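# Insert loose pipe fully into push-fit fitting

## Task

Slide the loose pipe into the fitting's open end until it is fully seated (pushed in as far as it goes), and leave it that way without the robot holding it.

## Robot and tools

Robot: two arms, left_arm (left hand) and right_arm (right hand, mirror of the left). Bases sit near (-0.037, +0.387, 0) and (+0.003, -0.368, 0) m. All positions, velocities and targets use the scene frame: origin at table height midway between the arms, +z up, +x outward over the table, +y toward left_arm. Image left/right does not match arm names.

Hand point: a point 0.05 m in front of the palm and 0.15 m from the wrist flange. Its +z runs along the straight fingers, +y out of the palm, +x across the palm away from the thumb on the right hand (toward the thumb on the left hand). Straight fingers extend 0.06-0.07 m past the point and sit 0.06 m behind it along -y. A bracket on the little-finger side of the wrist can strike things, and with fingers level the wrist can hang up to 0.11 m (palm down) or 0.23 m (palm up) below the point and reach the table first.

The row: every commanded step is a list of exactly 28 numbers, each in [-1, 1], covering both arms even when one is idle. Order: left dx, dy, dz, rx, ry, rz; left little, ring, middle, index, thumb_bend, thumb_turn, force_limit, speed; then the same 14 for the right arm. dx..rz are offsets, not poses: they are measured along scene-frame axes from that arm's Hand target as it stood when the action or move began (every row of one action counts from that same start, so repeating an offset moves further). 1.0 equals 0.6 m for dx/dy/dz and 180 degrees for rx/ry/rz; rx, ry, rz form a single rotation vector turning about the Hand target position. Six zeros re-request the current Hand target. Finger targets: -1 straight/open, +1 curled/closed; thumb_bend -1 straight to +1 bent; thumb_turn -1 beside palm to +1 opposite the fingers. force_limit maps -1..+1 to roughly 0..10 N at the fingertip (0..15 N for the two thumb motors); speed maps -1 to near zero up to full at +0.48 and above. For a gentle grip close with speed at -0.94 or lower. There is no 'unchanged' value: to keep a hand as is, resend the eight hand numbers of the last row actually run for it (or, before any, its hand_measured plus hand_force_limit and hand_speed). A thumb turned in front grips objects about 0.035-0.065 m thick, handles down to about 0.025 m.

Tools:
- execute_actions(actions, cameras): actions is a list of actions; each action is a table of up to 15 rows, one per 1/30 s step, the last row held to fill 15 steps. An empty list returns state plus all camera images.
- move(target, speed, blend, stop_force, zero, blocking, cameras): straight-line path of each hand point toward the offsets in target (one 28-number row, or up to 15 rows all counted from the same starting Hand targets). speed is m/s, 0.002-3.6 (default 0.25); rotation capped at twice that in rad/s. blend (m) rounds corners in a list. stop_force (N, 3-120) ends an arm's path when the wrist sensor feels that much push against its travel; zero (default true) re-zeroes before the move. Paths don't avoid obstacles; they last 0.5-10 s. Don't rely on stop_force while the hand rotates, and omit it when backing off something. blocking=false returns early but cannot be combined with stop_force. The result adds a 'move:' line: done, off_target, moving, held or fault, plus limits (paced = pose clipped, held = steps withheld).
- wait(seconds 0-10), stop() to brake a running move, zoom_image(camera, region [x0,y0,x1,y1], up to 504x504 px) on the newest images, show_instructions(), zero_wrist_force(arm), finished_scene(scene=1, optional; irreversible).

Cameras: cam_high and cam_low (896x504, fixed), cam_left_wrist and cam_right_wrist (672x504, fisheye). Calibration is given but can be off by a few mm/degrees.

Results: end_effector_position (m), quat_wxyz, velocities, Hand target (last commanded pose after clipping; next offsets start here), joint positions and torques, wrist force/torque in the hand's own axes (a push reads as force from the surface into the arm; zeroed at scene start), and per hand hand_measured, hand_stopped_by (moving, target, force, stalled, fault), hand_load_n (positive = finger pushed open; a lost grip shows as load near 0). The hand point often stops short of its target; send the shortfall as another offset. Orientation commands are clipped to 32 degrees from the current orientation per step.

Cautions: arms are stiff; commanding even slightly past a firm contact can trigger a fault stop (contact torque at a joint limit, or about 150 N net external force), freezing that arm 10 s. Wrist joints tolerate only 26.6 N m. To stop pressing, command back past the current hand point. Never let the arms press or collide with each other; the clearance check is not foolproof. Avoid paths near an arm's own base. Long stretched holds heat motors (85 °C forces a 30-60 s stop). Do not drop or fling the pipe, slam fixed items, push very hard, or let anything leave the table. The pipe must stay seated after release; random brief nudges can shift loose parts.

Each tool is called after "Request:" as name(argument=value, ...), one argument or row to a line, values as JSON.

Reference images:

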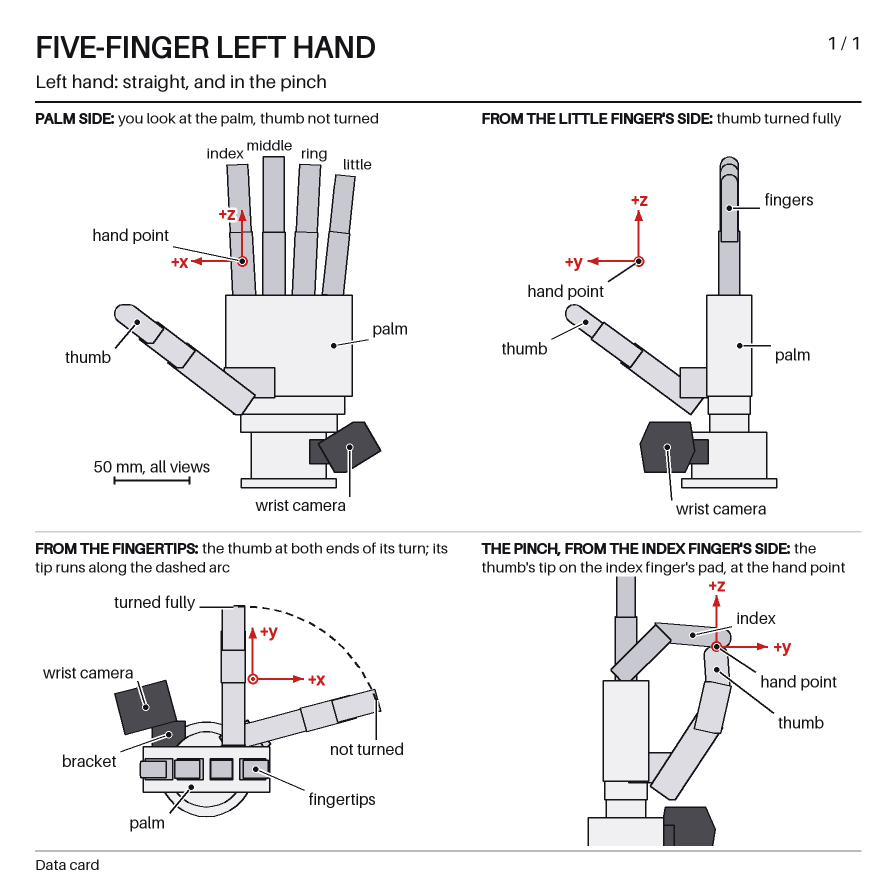

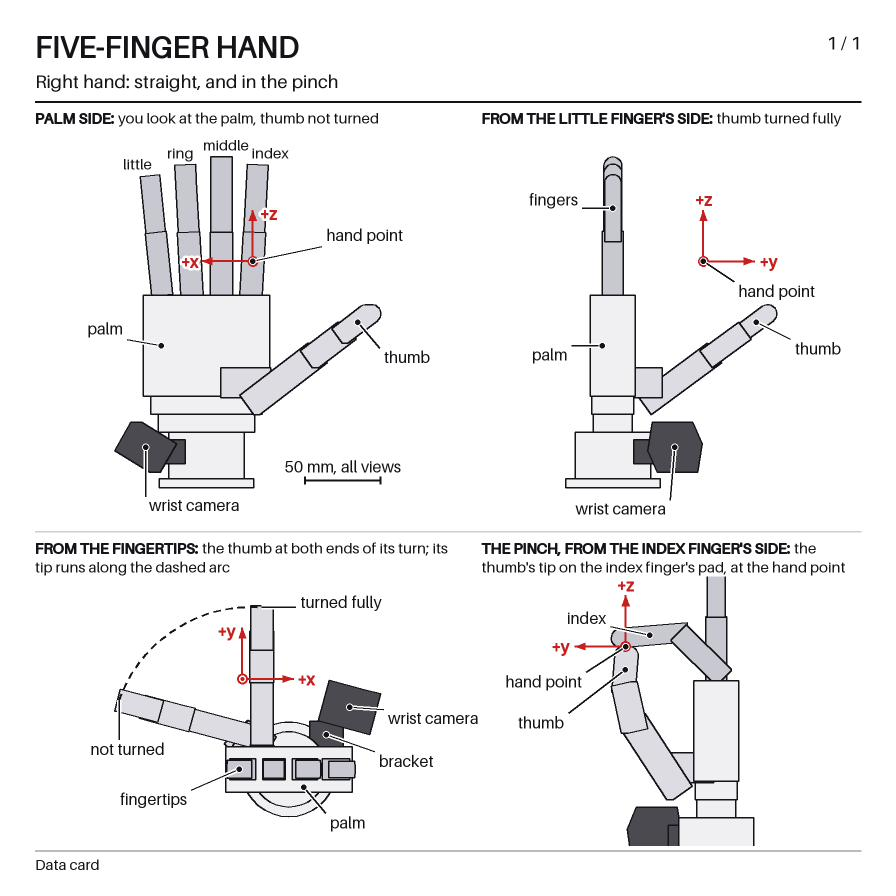

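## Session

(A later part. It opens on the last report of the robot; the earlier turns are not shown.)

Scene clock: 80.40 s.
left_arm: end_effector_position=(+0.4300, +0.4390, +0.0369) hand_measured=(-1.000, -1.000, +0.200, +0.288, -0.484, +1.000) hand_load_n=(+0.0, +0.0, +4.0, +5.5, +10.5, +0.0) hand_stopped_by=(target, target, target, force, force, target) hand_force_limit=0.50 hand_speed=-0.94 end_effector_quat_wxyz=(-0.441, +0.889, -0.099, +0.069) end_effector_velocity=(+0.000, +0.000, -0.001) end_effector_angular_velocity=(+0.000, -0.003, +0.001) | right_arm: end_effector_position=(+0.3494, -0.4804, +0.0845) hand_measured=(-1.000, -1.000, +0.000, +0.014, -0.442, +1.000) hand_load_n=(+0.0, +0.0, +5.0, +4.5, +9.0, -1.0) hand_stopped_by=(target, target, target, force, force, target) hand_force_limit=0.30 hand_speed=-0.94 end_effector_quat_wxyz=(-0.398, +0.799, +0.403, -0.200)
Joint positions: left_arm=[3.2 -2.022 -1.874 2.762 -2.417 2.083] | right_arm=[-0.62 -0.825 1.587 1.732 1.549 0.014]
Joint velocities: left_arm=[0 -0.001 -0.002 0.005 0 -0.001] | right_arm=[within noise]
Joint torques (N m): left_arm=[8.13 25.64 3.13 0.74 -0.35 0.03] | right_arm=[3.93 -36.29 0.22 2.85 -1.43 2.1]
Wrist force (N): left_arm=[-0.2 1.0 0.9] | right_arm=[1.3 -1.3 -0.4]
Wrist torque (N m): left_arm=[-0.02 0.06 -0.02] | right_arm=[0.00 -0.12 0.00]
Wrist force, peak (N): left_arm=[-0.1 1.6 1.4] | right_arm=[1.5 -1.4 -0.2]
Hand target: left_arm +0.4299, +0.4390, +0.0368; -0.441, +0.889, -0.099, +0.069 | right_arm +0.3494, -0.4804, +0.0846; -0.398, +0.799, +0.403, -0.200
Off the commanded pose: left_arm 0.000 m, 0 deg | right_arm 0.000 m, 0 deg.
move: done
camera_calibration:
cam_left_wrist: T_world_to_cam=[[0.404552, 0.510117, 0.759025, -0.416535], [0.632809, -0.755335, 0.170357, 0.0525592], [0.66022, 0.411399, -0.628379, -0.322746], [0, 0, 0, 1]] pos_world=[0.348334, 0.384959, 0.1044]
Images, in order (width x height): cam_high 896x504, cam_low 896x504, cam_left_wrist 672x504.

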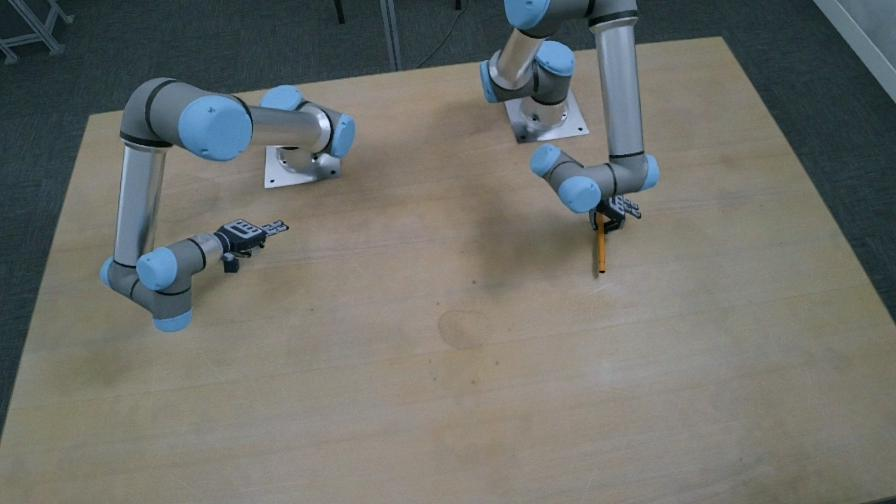

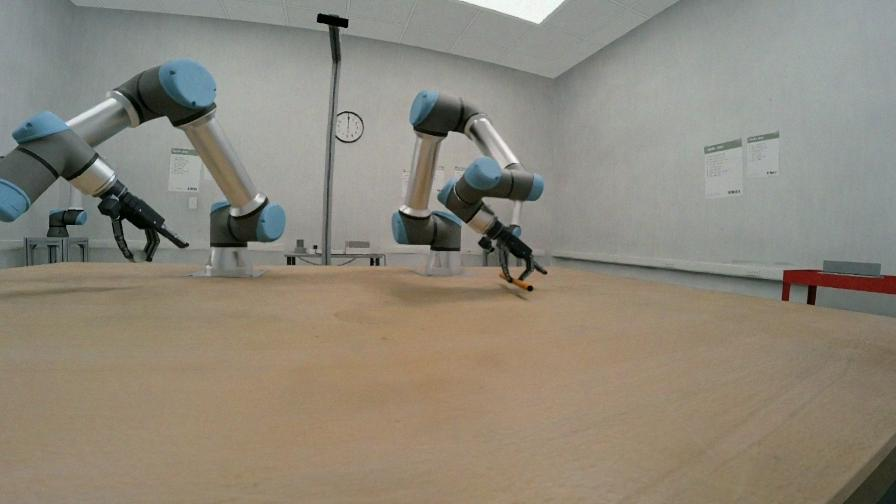

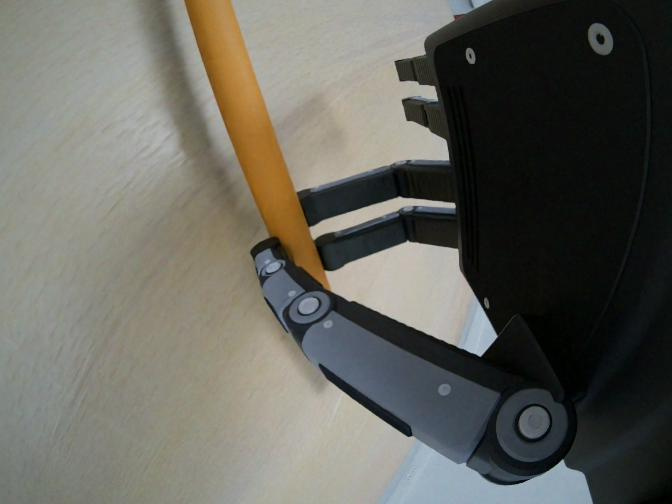

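Request:
move(
  target=[0,0,0.3,0,0,0,-1,-1,0.2,0.45,0.35,1,0.5,-0.94,0,0,0.22,0,0,0,-1,-1,0,0.3,0.26,1,0.3,-0.94],
  speed=0.15,
  cameras=["all"],
)

Scene clock: 84.00 s.
left_arm: end_effector_position=(+0.4299, +0.4391, +0.2167) hand_measured=(-1.000, -1.000, +0.200, +0.288, -0.484, +1.000) hand_load_n=(+0.0, +0.0, +4.0, +5.5, +10.5, +0.0) hand_stopped_by=(target, target, target, force, force, target) hand_force_limit=0.50 hand_speed=-0.94 end_effector_quat_wxyz=(-0.441, +0.889, -0.099, +0.069) | right_arm: end_effector_position=(+0.3495, -0.4805, +0.2165) hand_measured=(-1.000, -1.000, +0.000, +0.014, -0.442, +1.000) hand_load_n=(+0.0, +0.0, +5.0, +4.0, +9.5, -1.5) hand_stopped_by=(target, target, target, force, force, target) hand_force_limit=0.30 hand_speed=-0.94 end_effector_quat_wxyz=(-0.398, +0.799, +0.403, -0.200)
Joint positions: left_arm=[3.2 -1.803 -1.65 2.318 -2.417 2.083] | right_arm=[-0.62 -1.008 1.502 2 1.549 0.014]
Joint torques (N m): left_arm=[-7.11 30.96 21.19 -3.72 -2.87 -2.03] | right_arm=[0.95 -41.05 -3.24 3.09 -0.83 1.93]
Wrist force (N): left_arm=[0.5 1.5 1.1] | right_arm=[1.8 -1.4 -0.3]
Wrist torque (N m): left_arm=[0.02 -0.07 0.12] | right_arm=[-0.02 -0.18 0.06]
Wrist force, peak (N): left_arm=[-0.3 2.6 2.0] | right_arm=[2.0 -2.2 -1.1]
Hand target: left_arm +0.4299, +0.4390, +0.2168; -0.441, +0.889, -0.099, +0.069 | right_arm +0.3494, -0.4804, +0.2166; -0.398, +0.799, +0.403, -0.200
Off the commanded pose: left_arm 0.000 m, 0 deg | right_arm 0.000 m, 0 deg.
move: done
camera_calibration:
cam_left_wrist: T_world_to_cam=[[0.404444, 0.510242, 0.758998, -0.55297], [0.632876, -0.75525, 0.170485, 0.0218993], [0.660222, 0.4114, -0.628377, -0.209699], [0, 0, 0, 1]] pos_world=[0.348234, 0.384958, 0.284199]
cam_right_wrist: T_world_to_cam=[[0.628574, -0.171391, -0.75863, -0.139694], [-0.0622676, -0.983376, 0.170573, -0.493957], [-0.775253, -0.0599797, -0.628796, 0.492744], [0, 0, 0, 1]] pos_world=[0.439052, -0.480133, 0.288116]

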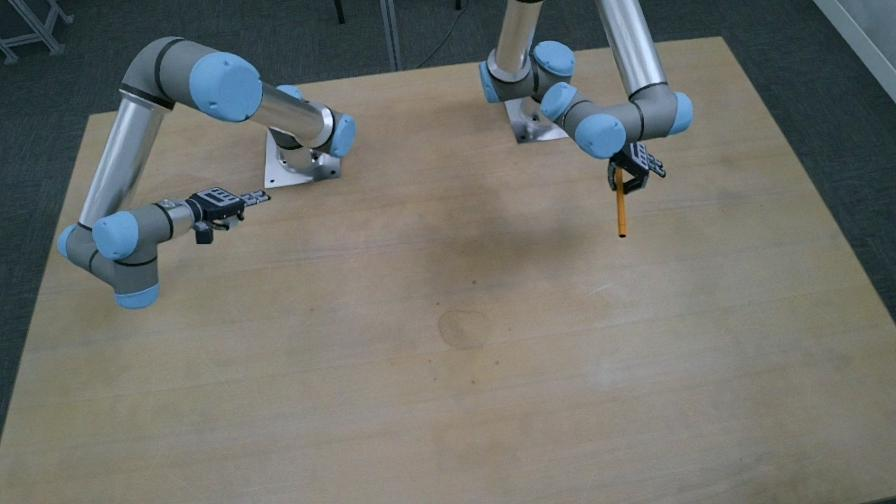

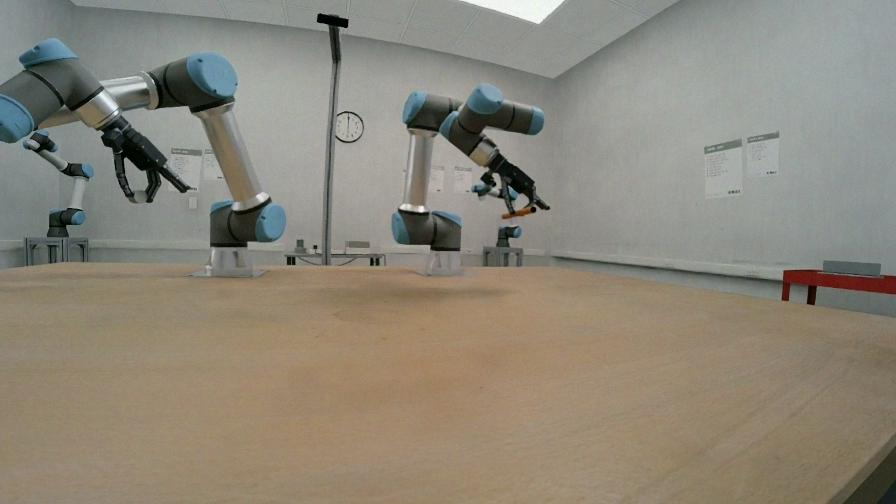

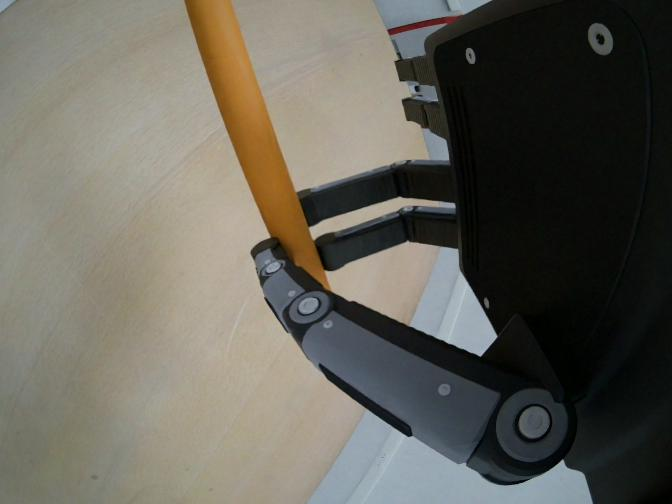

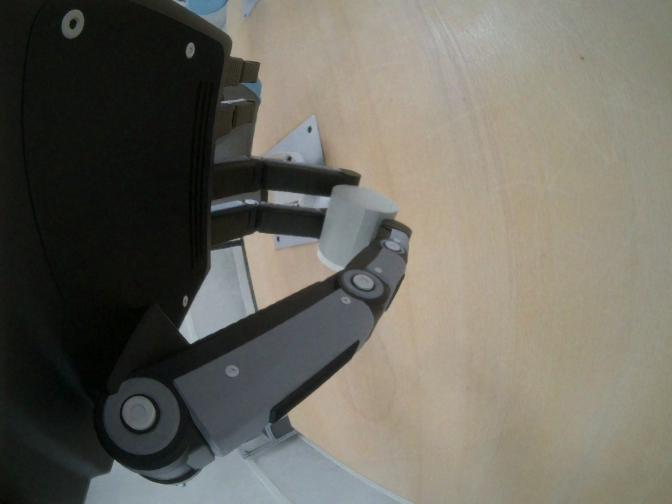

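Request:
move(
  target=[
    [0.0168,-0.18,0,0,0,-0.2,-1,-1,0.2,0.45,0.35,1,0.5,-0.94,0.1,0.15,0,0,0,-0.4,-1,-1,0,0.3,0.26,1,0.3,-0.94],
    [0.0168,-0.4983,0,0,0,-0.411,-1,-1,0.2,0.45,0.35,1,0.5,-0.94,0.1677,0.6173,0,0,0,-0.797,-1,-1,0,0.3,0.26,1,0.3,-0.94],
  ],
  speed=0.3,
  blend=0.04,
  cameras=["all"],
)

Scene clock: 89.37 s.
left_arm: end_effector_position=(+0.4400, +0.1400, +0.2168) hand_measured=(-1.000, -1.000, +0.200, +0.288, -0.484, +1.000) hand_load_n=(+0.0, +0.0, +4.0, +5.5, +10.5, +0.0) hand_stopped_by=(target, target, target, force, force, target) hand_force_limit=0.50 hand_speed=-0.94 end_effector_quat_wxyz=(-0.311, +0.650, -0.614, +0.321) | right_arm: end_effector_position=(+0.4500, -0.1101, +0.2166) hand_measured=(-1.000, -1.000, +0.000, +0.014, -0.442, +1.000) hand_load_n=(+0.0, +0.0, +5.5, +4.0, +9.5, -1.5) hand_stopped_by=(target, target, target, force, force, target) hand_force_limit=0.30 hand_speed=-0.94 end_effector_quat_wxyz=(-0.314, +0.633, -0.633, +0.316) end_effector_velocity=(+0.001, -0.001, +0.000) end_effector_angular_velocity=(+0.000, +0.000, -0.007)
Joint positions: left_arm=[2.863 -1.654 -1.728 2.721 -1.777 2.939] | right_arm=[0.293 -1.526 1.767 0.429 1.811 3.325]
Joint velocities: left_arm=[within noise] | right_arm=[0 0.001 0 0 0.006 0.005]
Joint torques (N m): left_arm=[7.77 29.34 9.2 -2.44 -0.82 -1.97] | right_arm=[8.95 -15.98 -18.48 -1.89 2.51 2.81]
Wrist force (N): left_arm=[-0.3 1.3 0.5] | right_arm=[1.4 -1.1 -0.6]
Wrist torque (N m): left_arm=[0.02 0.08 0.16] | right_arm=[0.07 -0.16 0.05]
Wrist force, peak (N): left_arm=[0.2 1.6 1.4] | right_arm=[2.3 -1.6 -0.3]
Hand target: left_arm +0.4400, +0.1401, +0.2168; -0.311, +0.650, -0.614, +0.321 | right_arm +0.4500, -0.1100, +0.2166; -0.314, +0.633, -0.633, +0.316
Off the commanded pose: left_arm 0.000 m, 0 deg | right_arm 0.000 m, 0 deg.
move: done
camera_calibration:
cam_left_wrist: T_world_to_cam=[[0.601933, -0.248119, 0.759022, -0.38524], [-0.551323, -0.81674, 0.170234, 0.319355], [0.577685, -0.520935, -0.628416, 0.0736129], [0, 0, 0, 1]] pos_world=[0.365431, 0.203592, 0.2843]
cam_right_wrist: T_world_to_cam=[[-0.606864, -0.236745, -0.758728, 0.409447], [-0.535598, 0.827121, 0.170309, 0.288798], [0.58724, 0.509727, -0.62875, 0.042531], [0, 0, 0, 1]] pos_world=[0.378183, -0.163616, 0.288215]

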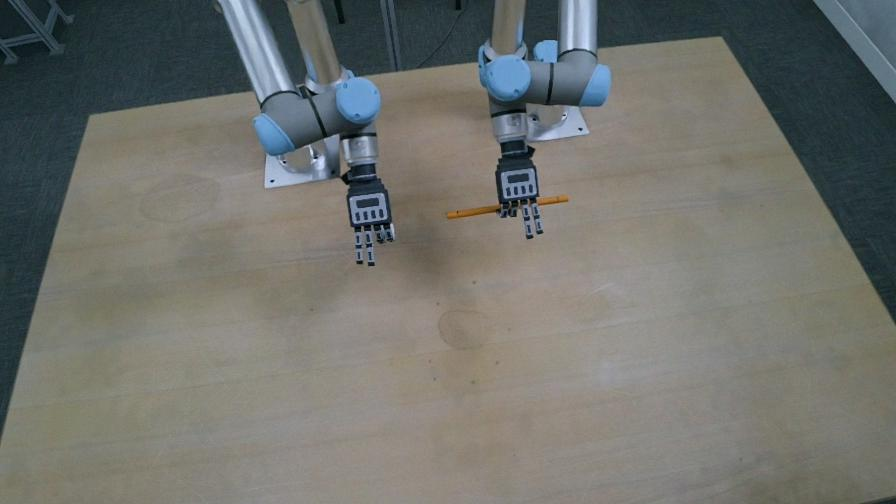

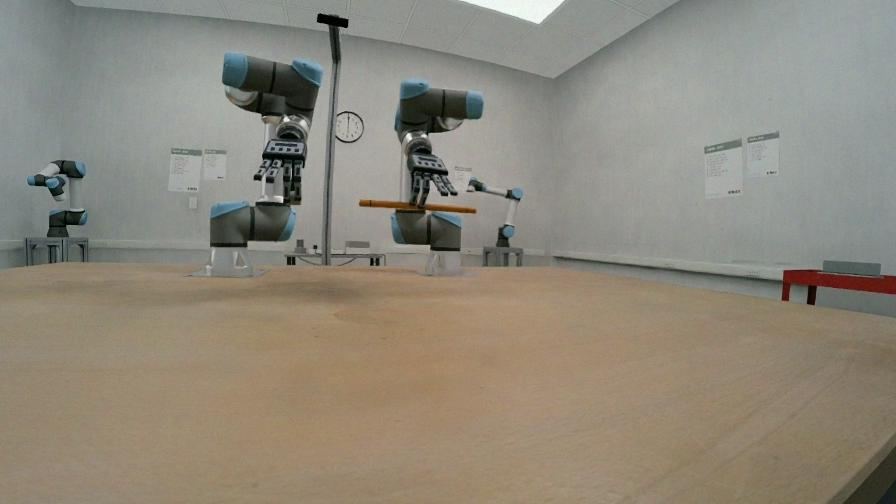

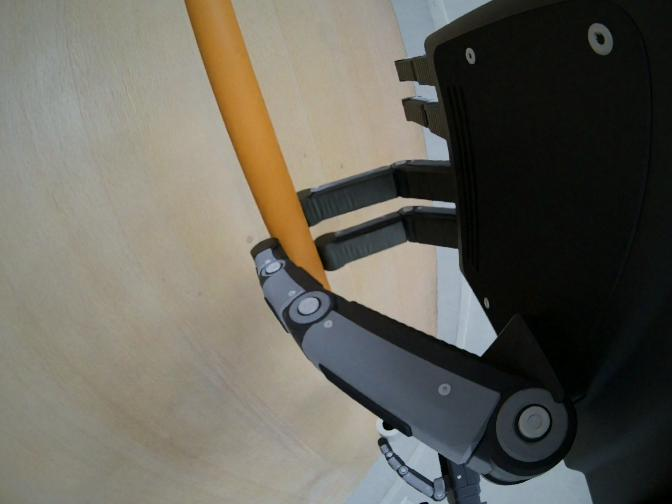

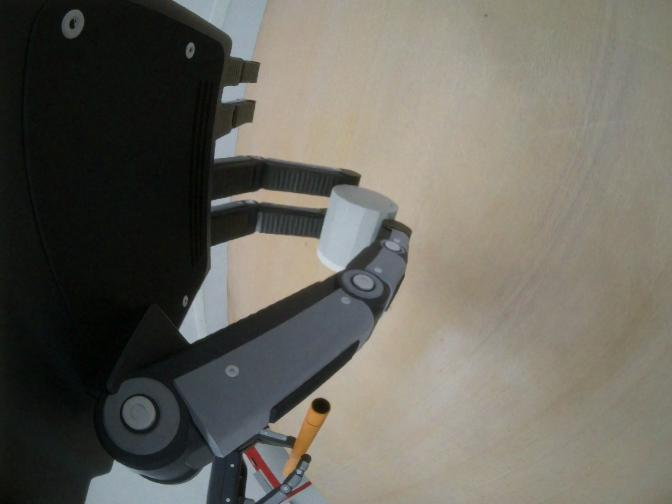

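Request:
zoom_image(
  camera="cam_high",
  region=[340, 150, 580, 285],
)

Request:
zoom_image(
  camera="cam_low",
  region=[240, 120, 500, 266],
)

Request:
zoom_image(
  camera="cam_right_wrist",
  region=[220, 380, 420, 504],
)

Request:
zoom_image(
  camera="cam_left_wrist",
  region=[300, 380, 500, 504],
)

Scaled by 2.100 from the camera's 896x504 image, which has a finer 1280x720 frame.

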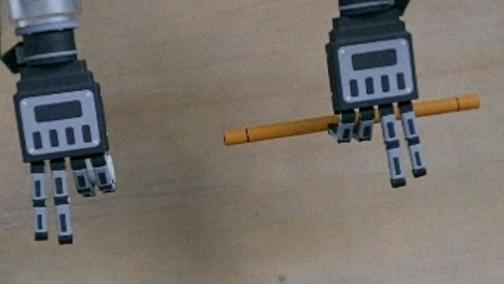

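Scaled by 1.938 from the camera's 896x504 image, which has a finer 1280x720 frame.

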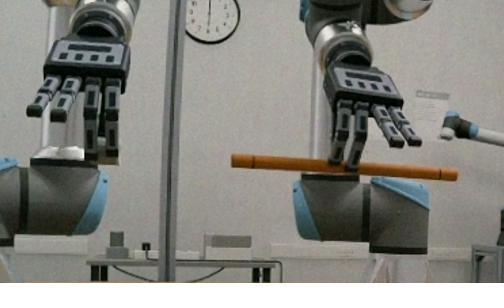

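Scaled by 2.520 from the camera's 672x504 image, which has a finer 960x720 frame.

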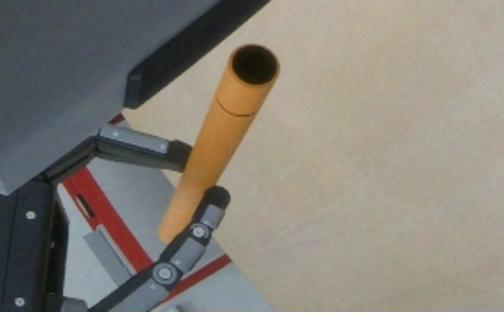

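Scaled by 2.520 from the camera's 672x504 image, which has a finer 960x720 frame.

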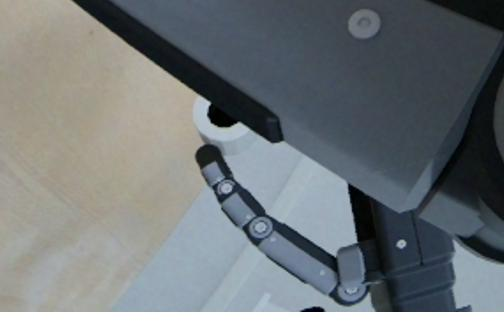

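Request:
zoom_image(
  camera="cam_right_wrist",
  region=[280, 160, 440, 300],
)

Request:
zoom_image(
  camera="cam_low",
  region=[240, 180, 400, 230],
)

Request:
zoom_image(
  camera="cam_low",
  region=[350, 180, 510, 230],
)

Request:
zoom_image(
  camera="cam_high",
  region=[350, 215, 430, 265],
)

Scaled by 3.150 from the camera's 672x504 image, which has a finer 960x720 frame.

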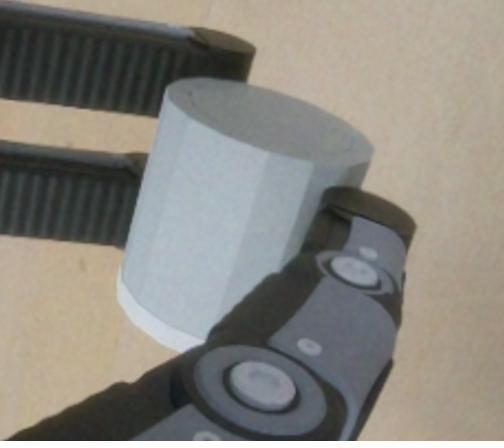

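Scaled by 3.150 from the camera's 896x504 image, which has a finer 1280x720 frame.

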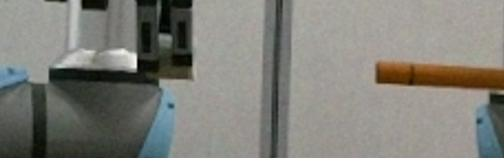

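Scaled by 3.150 from the camera's 896x504 image, which has a finer 1280x720 frame.

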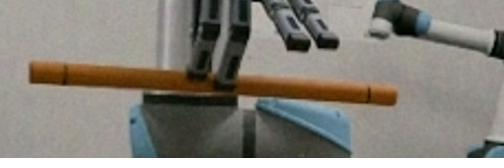

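Scaled by 6.300 from the camera's 896x504 image, which has a finer 1280x720 frame.

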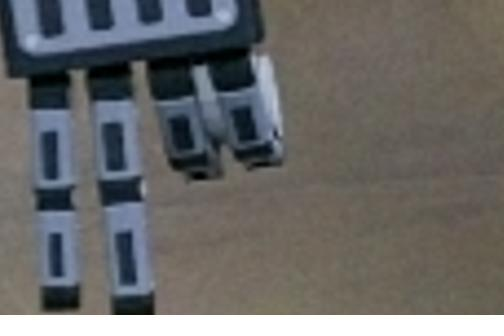

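Request:
zoom_image(
  camera="cam_high",
  region=[380, 215, 405, 248],
)

Request:
zoom_image(
  camera="cam_low",
  region=[270, 175, 320, 215],
)

Scaled by 15.273 from the camera's 896x504 image, which has a finer 1280x720 frame.

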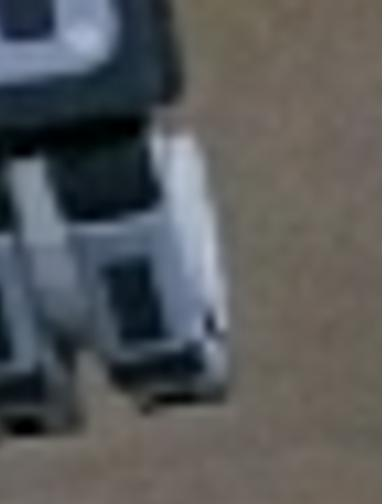

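Scaled by 10.080 from the camera's 896x504 image, which has a finer 1280x720 frame.

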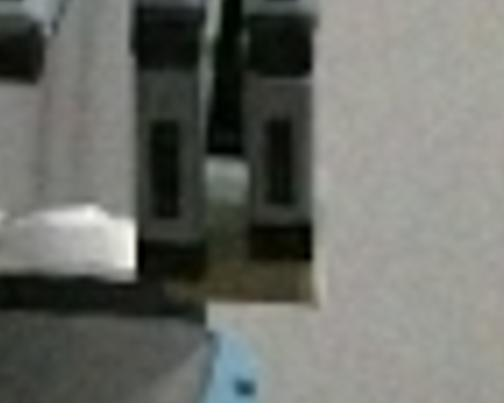

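Request:
move(
  target=[0.03,-0.1667,0,0,0,0,-1,-1,0.2,0.45,0.35,1,0.5,-0.94,0,0,0,0,0,0,-1,-1,0,0.3,0.26,1,0.3,-0.94],
  speed=0.12,
  cameras=["all"],
)

Request:
zoom_image(
  camera="cam_high",
  region=[350, 200, 450, 260],
)

Request:
zoom_image(
  camera="cam_low",
  region=[270, 170, 370, 230],
)

Request:
zoom_image(
  camera="cam_right_wrist",
  region=[250, 160, 410, 380],
)

Request:
zoom_image(
  camera="cam_left_wrist",
  region=[300, 260, 460, 460],
)

Scene clock: 94.67 s.
left_arm: end_effector_position=(+0.4579, +0.0401, +0.2167) hand_measured=(-1.000, -1.000, +0.200, +0.288, -0.484, +1.000) hand_load_n=(+0.0, +0.0, +4.0, +6.0, +10.5, +0.0) hand_stopped_by=(target, target, target, force, force, target) hand_force_limit=0.50 hand_speed=-0.94 end_effector_quat_wxyz=(-0.311, +0.650, -0.614, +0.321) | right_arm: end_effector_position=(+0.4500, -0.1100, +0.2166) hand_measured=(-1.000, -1.000, +0.000, +0.014, -0.442, +1.000) hand_load_n=(+0.0, +0.0, +5.0, +4.5, +9.5, -1.0) hand_stopped_by=(target, target, target, force, force, target) hand_force_limit=0.30 hand_speed=-0.94 end_effector_quat_wxyz=(-0.314, +0.633, -0.633, +0.316)
Joint positions: left_arm=[2.642 -1.851 -1.498 2.646 -1.949 2.794] | right_arm=[0.293 -1.526 1.766 0.429 1.811 3.325]
Joint torques (N m): left_arm=[-6.9 24.55 25.49 1.83 0.03 1.18] | right_arm=[6.17 -17.25 -28.02 -0.18 -1.18 1.45]
Wrist force (N): left_arm=[-0.4 1.2 1.0] | right_arm=[1.8 -1.2 -0.9]
Wrist torque (N m): left_arm=[-0.05 0.09 0.04] | right_arm=[0.06 -0.20 0.05]
Wrist force, peak (N): left_arm=[-1.6 1.2 0.5] | right_arm=[1.8 -1.3 -0.8]
Hand target: left_arm +0.4580, +0.0400, +0.2168; -0.311, +0.650, -0.614, +0.321 | right_arm +0.4500, -0.1100, +0.2166; -0.314, +0.633, -0.633, +0.316
Off the commanded pose: left_arm 0.000 m, 0 deg | right_arm 0.000 m, 0 deg.
move: done
camera_calibration:
cam_left_wrist: T_world_to_cam=[[0.602086, -0.248076, 0.758914, -0.420894], [-0.551263, -0.816753, 0.170362, 0.247628], [0.577583, -0.520934, -0.628511, 0.0112399], [0, 0, 0, 1]] pos_world=[0.38343, 0.103692, 0.284301]
cam_right_wrist: T_world_to_cam=[[-0.606869, -0.236543, -0.758787, 0.409499], [-0.535478, 0.827179, 0.170406, 0.288734], [0.587344, 0.509728, -0.628653, 0.0424633], [0, 0, 0, 1]] pos_world=[0.378183, -0.163616, 0.288215]

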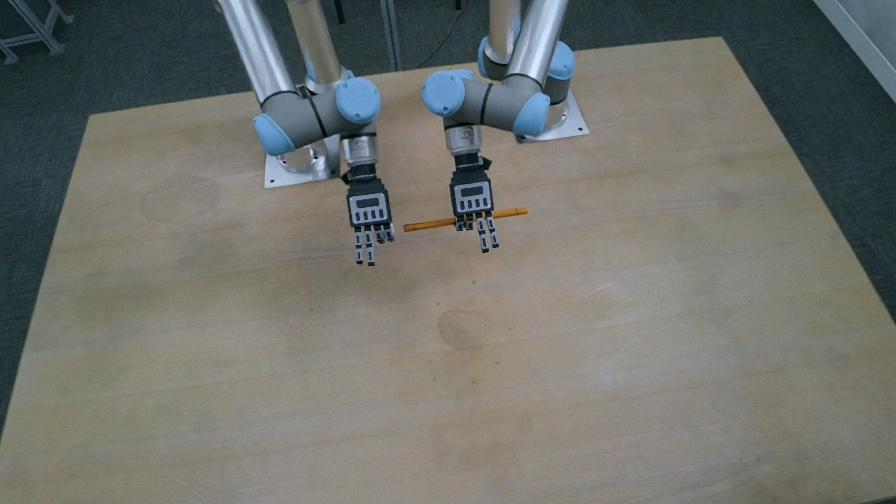

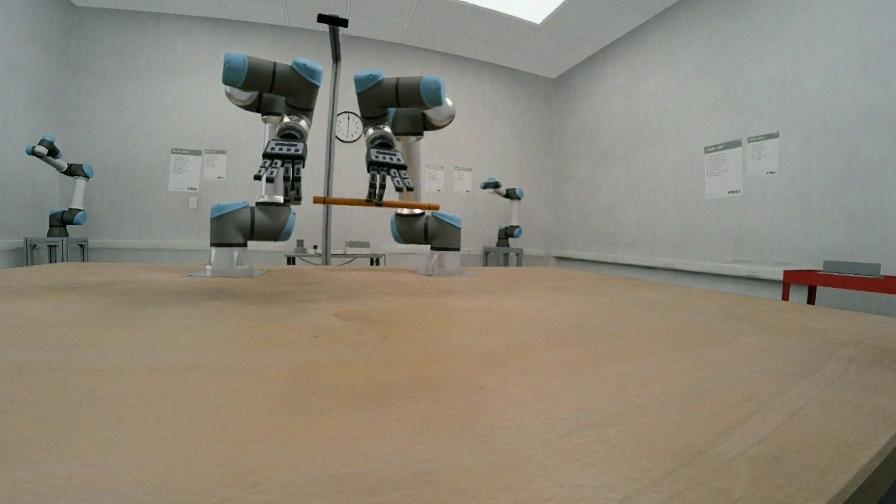

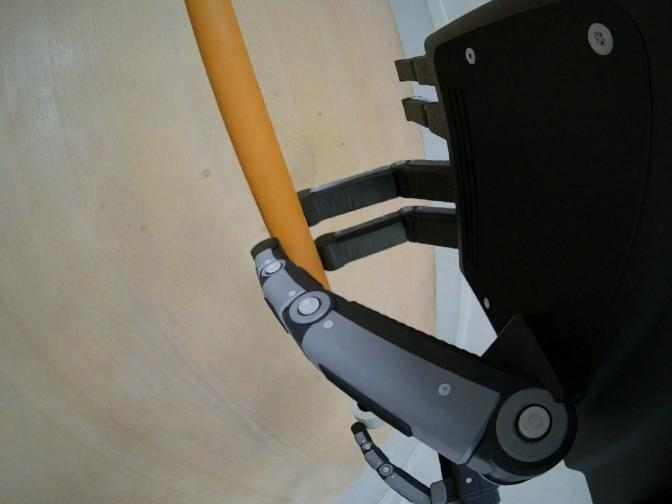

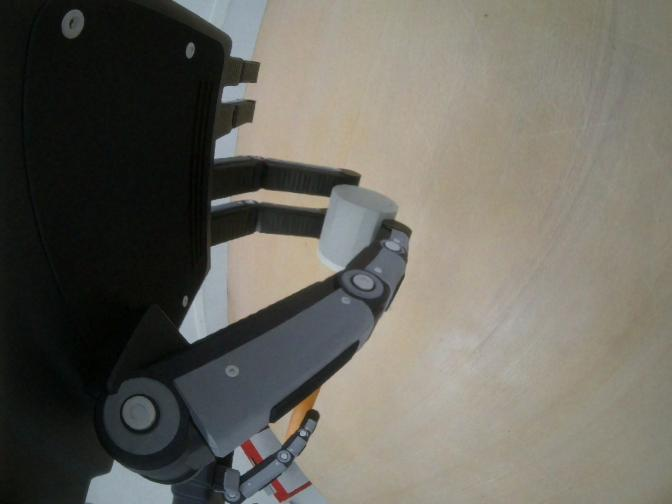

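Scaled by 5.040 from the camera's 896x504 image, which has a finer 1280x720 frame.

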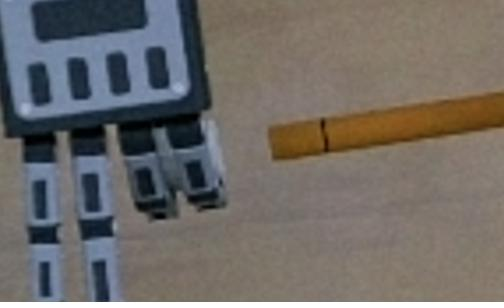

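Scaled by 5.040 from the camera's 896x504 image, which has a finer 1280x720 frame.

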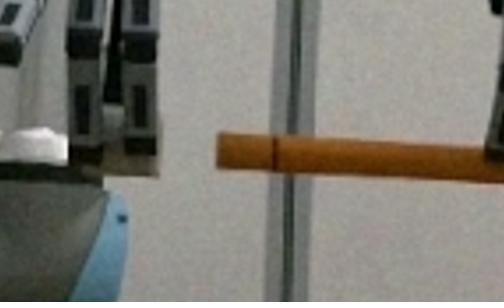

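Scaled by 2.291 from the camera's 672x504 image, which has a finer 960x720 frame.

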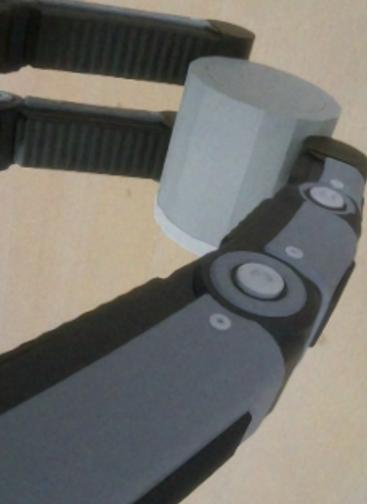

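Scaled by 2.520 from the camera's 672x504 image, which has a finer 960x720 frame.

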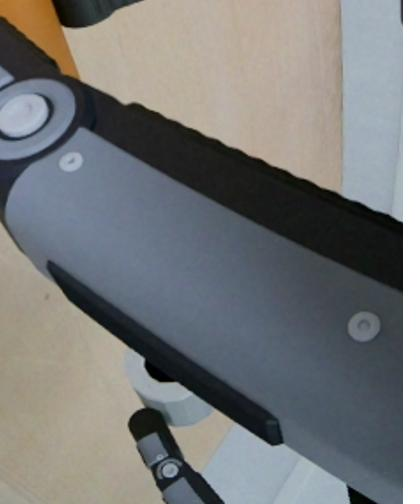

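Request:
zoom_image(
  camera="cam_high",
  region=[380, 215, 412, 247],
)

Request:
zoom_image(
  camera="cam_low",
  region=[282, 184, 322, 212],
)

Scaled by 15.750 from the camera's 896x504 image, which has a finer 1280x720 frame.

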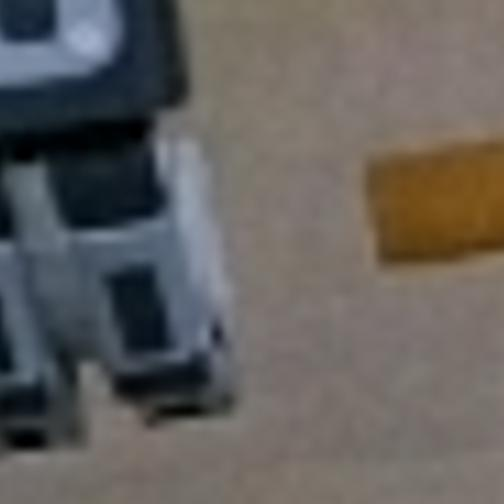

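Scaled by 12.600 from the camera's 896x504 image, which has a finer 1280x720 frame.

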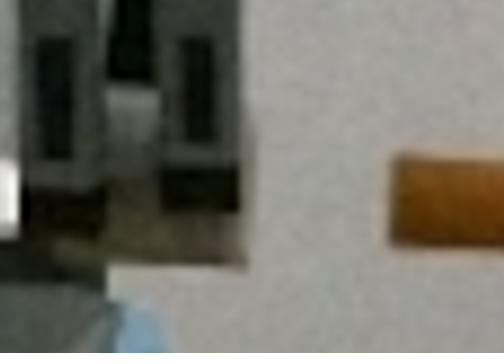

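Request:
move(
  target=[0.0038,-0.03,0.005,0,0,0,-1,-1,0.2,0.45,0.35,1,0.5,-0.94,0,0,0,0,0,0,-1,-1,0,0.3,0.26,1,0.3,-0.94],
  speed=0.05,
  stop_force=6,
  cameras=["all"],
)

Request:
zoom_image(
  camera="cam_high",
  region=[380, 215, 412, 247],
)

Request:
zoom_image(
  camera="cam_low",
  region=[282, 184, 322, 212],
)

Request:
zoom_image(
  camera="cam_left_wrist",
  region=[320, 360, 400, 440],
)

Scene clock: 97.33 s.
left_arm: end_effector_position=(+0.4602, +0.0220, +0.2198) hand_measured=(-1.000, -1.000, +0.200, +0.288, -0.484, +1.000) hand_load_n=(+0.0, +0.0, +4.0, +6.0, +10.5, +0.0) hand_stopped_by=(target, target, target, force, force, target) hand_force_limit=0.50 hand_speed=-0.94 end_effector_quat_wxyz=(-0.311, +0.650, -0.614, +0.321) | right_arm: end_effector_position=(+0.4500, -0.1100, +0.2166) hand_measured=(-1.000, -1.000, +0.000, +0.014, -0.442, +1.000) hand_load_n=(+0.0, +0.0, +5.0, +4.0, +9.5, -1.5) hand_stopped_by=(target, target, target, force, force, target) hand_force_limit=0.30 hand_speed=-0.94 end_effector_quat_wxyz=(-0.314, +0.633, -0.633, +0.316)
Joint positions: left_arm=[2.608 -1.886 -1.446 2.62 -1.975 2.771] | right_arm=[0.293 -1.526 1.766 0.429 1.811 3.325]
Joint torques (N m): left_arm=[8.69 38.59 9.42 1.93 1.51 2.23] | right_arm=[1.82 -22.87 -18.46 -0.95 -1.2 -0.08]
Wrist force (N): left_arm=[-0.6 1.4 0.6] | right_arm=[1.5 -1.3 -0.6]
Wrist torque (N m): left_arm=[0.01 0.07 0.20] | right_arm=[0.04 -0.18 0.03]
Wrist force, peak (N): left_arm=[-1.1 1.4 0.7] | right_arm=[1.8 -1.3 -0.8]
Hand target: left_arm +0.4602, +0.0220, +0.2198; -0.311, +0.650, -0.614, +0.321 | right_arm +0.4500, -0.1100, +0.2166; -0.314, +0.633, -0.633, +0.316
Off the commanded pose: left_arm 0.000 m, 0 deg | right_arm 0.000 m, 0 deg.
move: done
camera_calibration:
cam_left_wrist: T_world_to_cam=[[0.601994, -0.248074, 0.758987, -0.429032], [-0.551356, -0.816687, 0.170378, 0.233628], [0.577589, -0.521039, -0.628418, 0.00234737], [0, 0, 0, 1]] pos_world=[0.385731, 0.0855924, 0.2873]
cam_right_wrist: T_world_to_cam=[[-0.606869, -0.236543, -0.758787, 0.409499], [-0.535478, 0.827179, 0.170406, 0.288734], [0.587344, 0.509728, -0.628653, 0.0424633], [0, 0, 0, 1]] pos_world=[0.378183, -0.163616, 0.288215]

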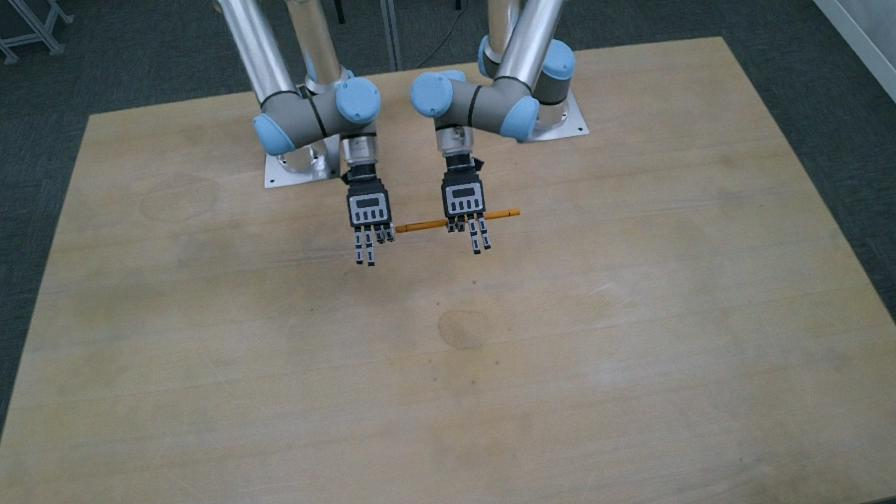

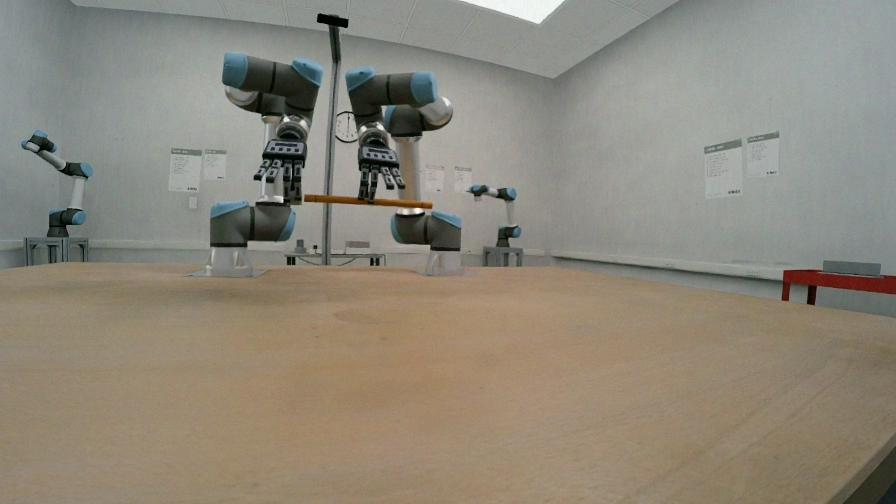

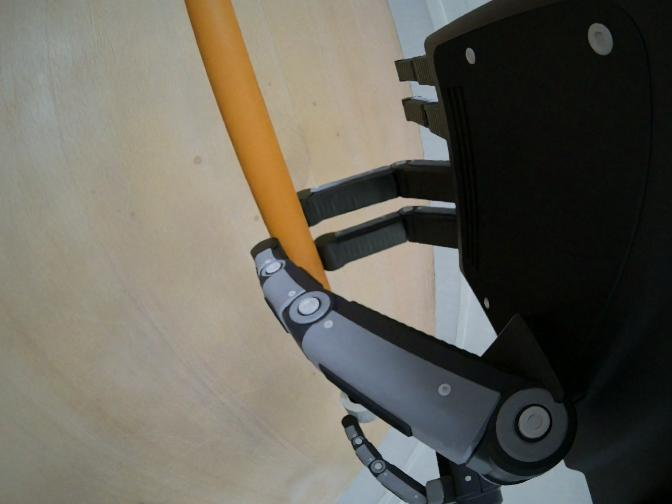

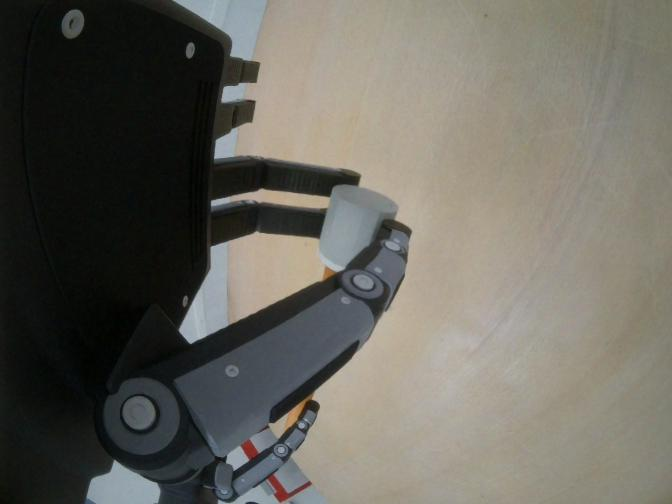

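Scaled by 15.750 from the camera's 896x504 image, which has a finer 1280x720 frame.

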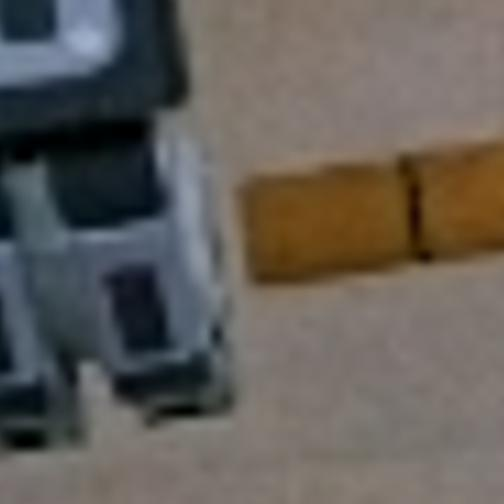

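Scaled by 12.600 from the camera's 896x504 image, which has a finer 1280x720 frame.

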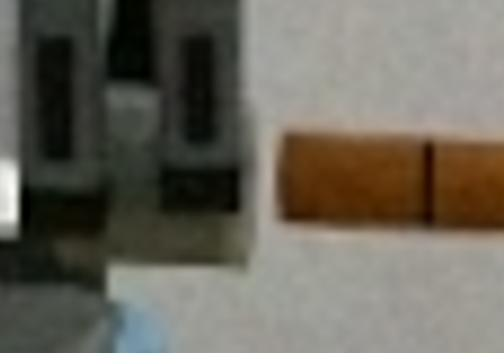

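Scaled by 6.300 from the camera's 672x504 image, which has a finer 960x720 frame.

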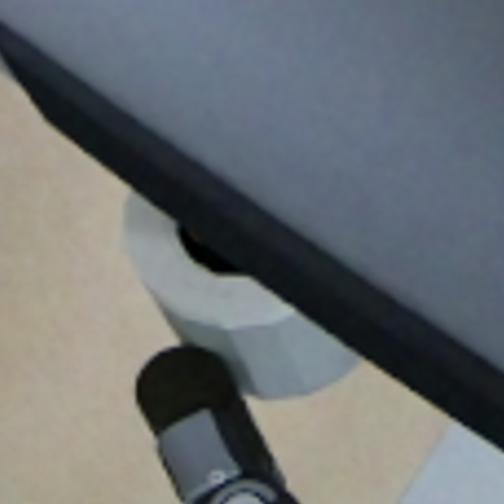

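Request:
zoom_image(
  camera="cam_right_wrist",
  region=[300, 170, 420, 290],
)

Scaled by 4.200 from the camera's 672x504 image, which has a finer 960x720 frame.

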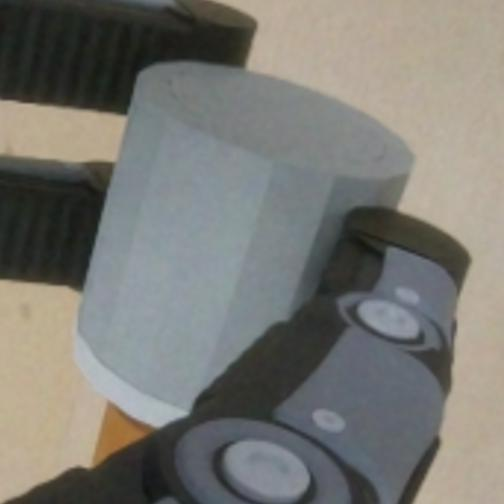

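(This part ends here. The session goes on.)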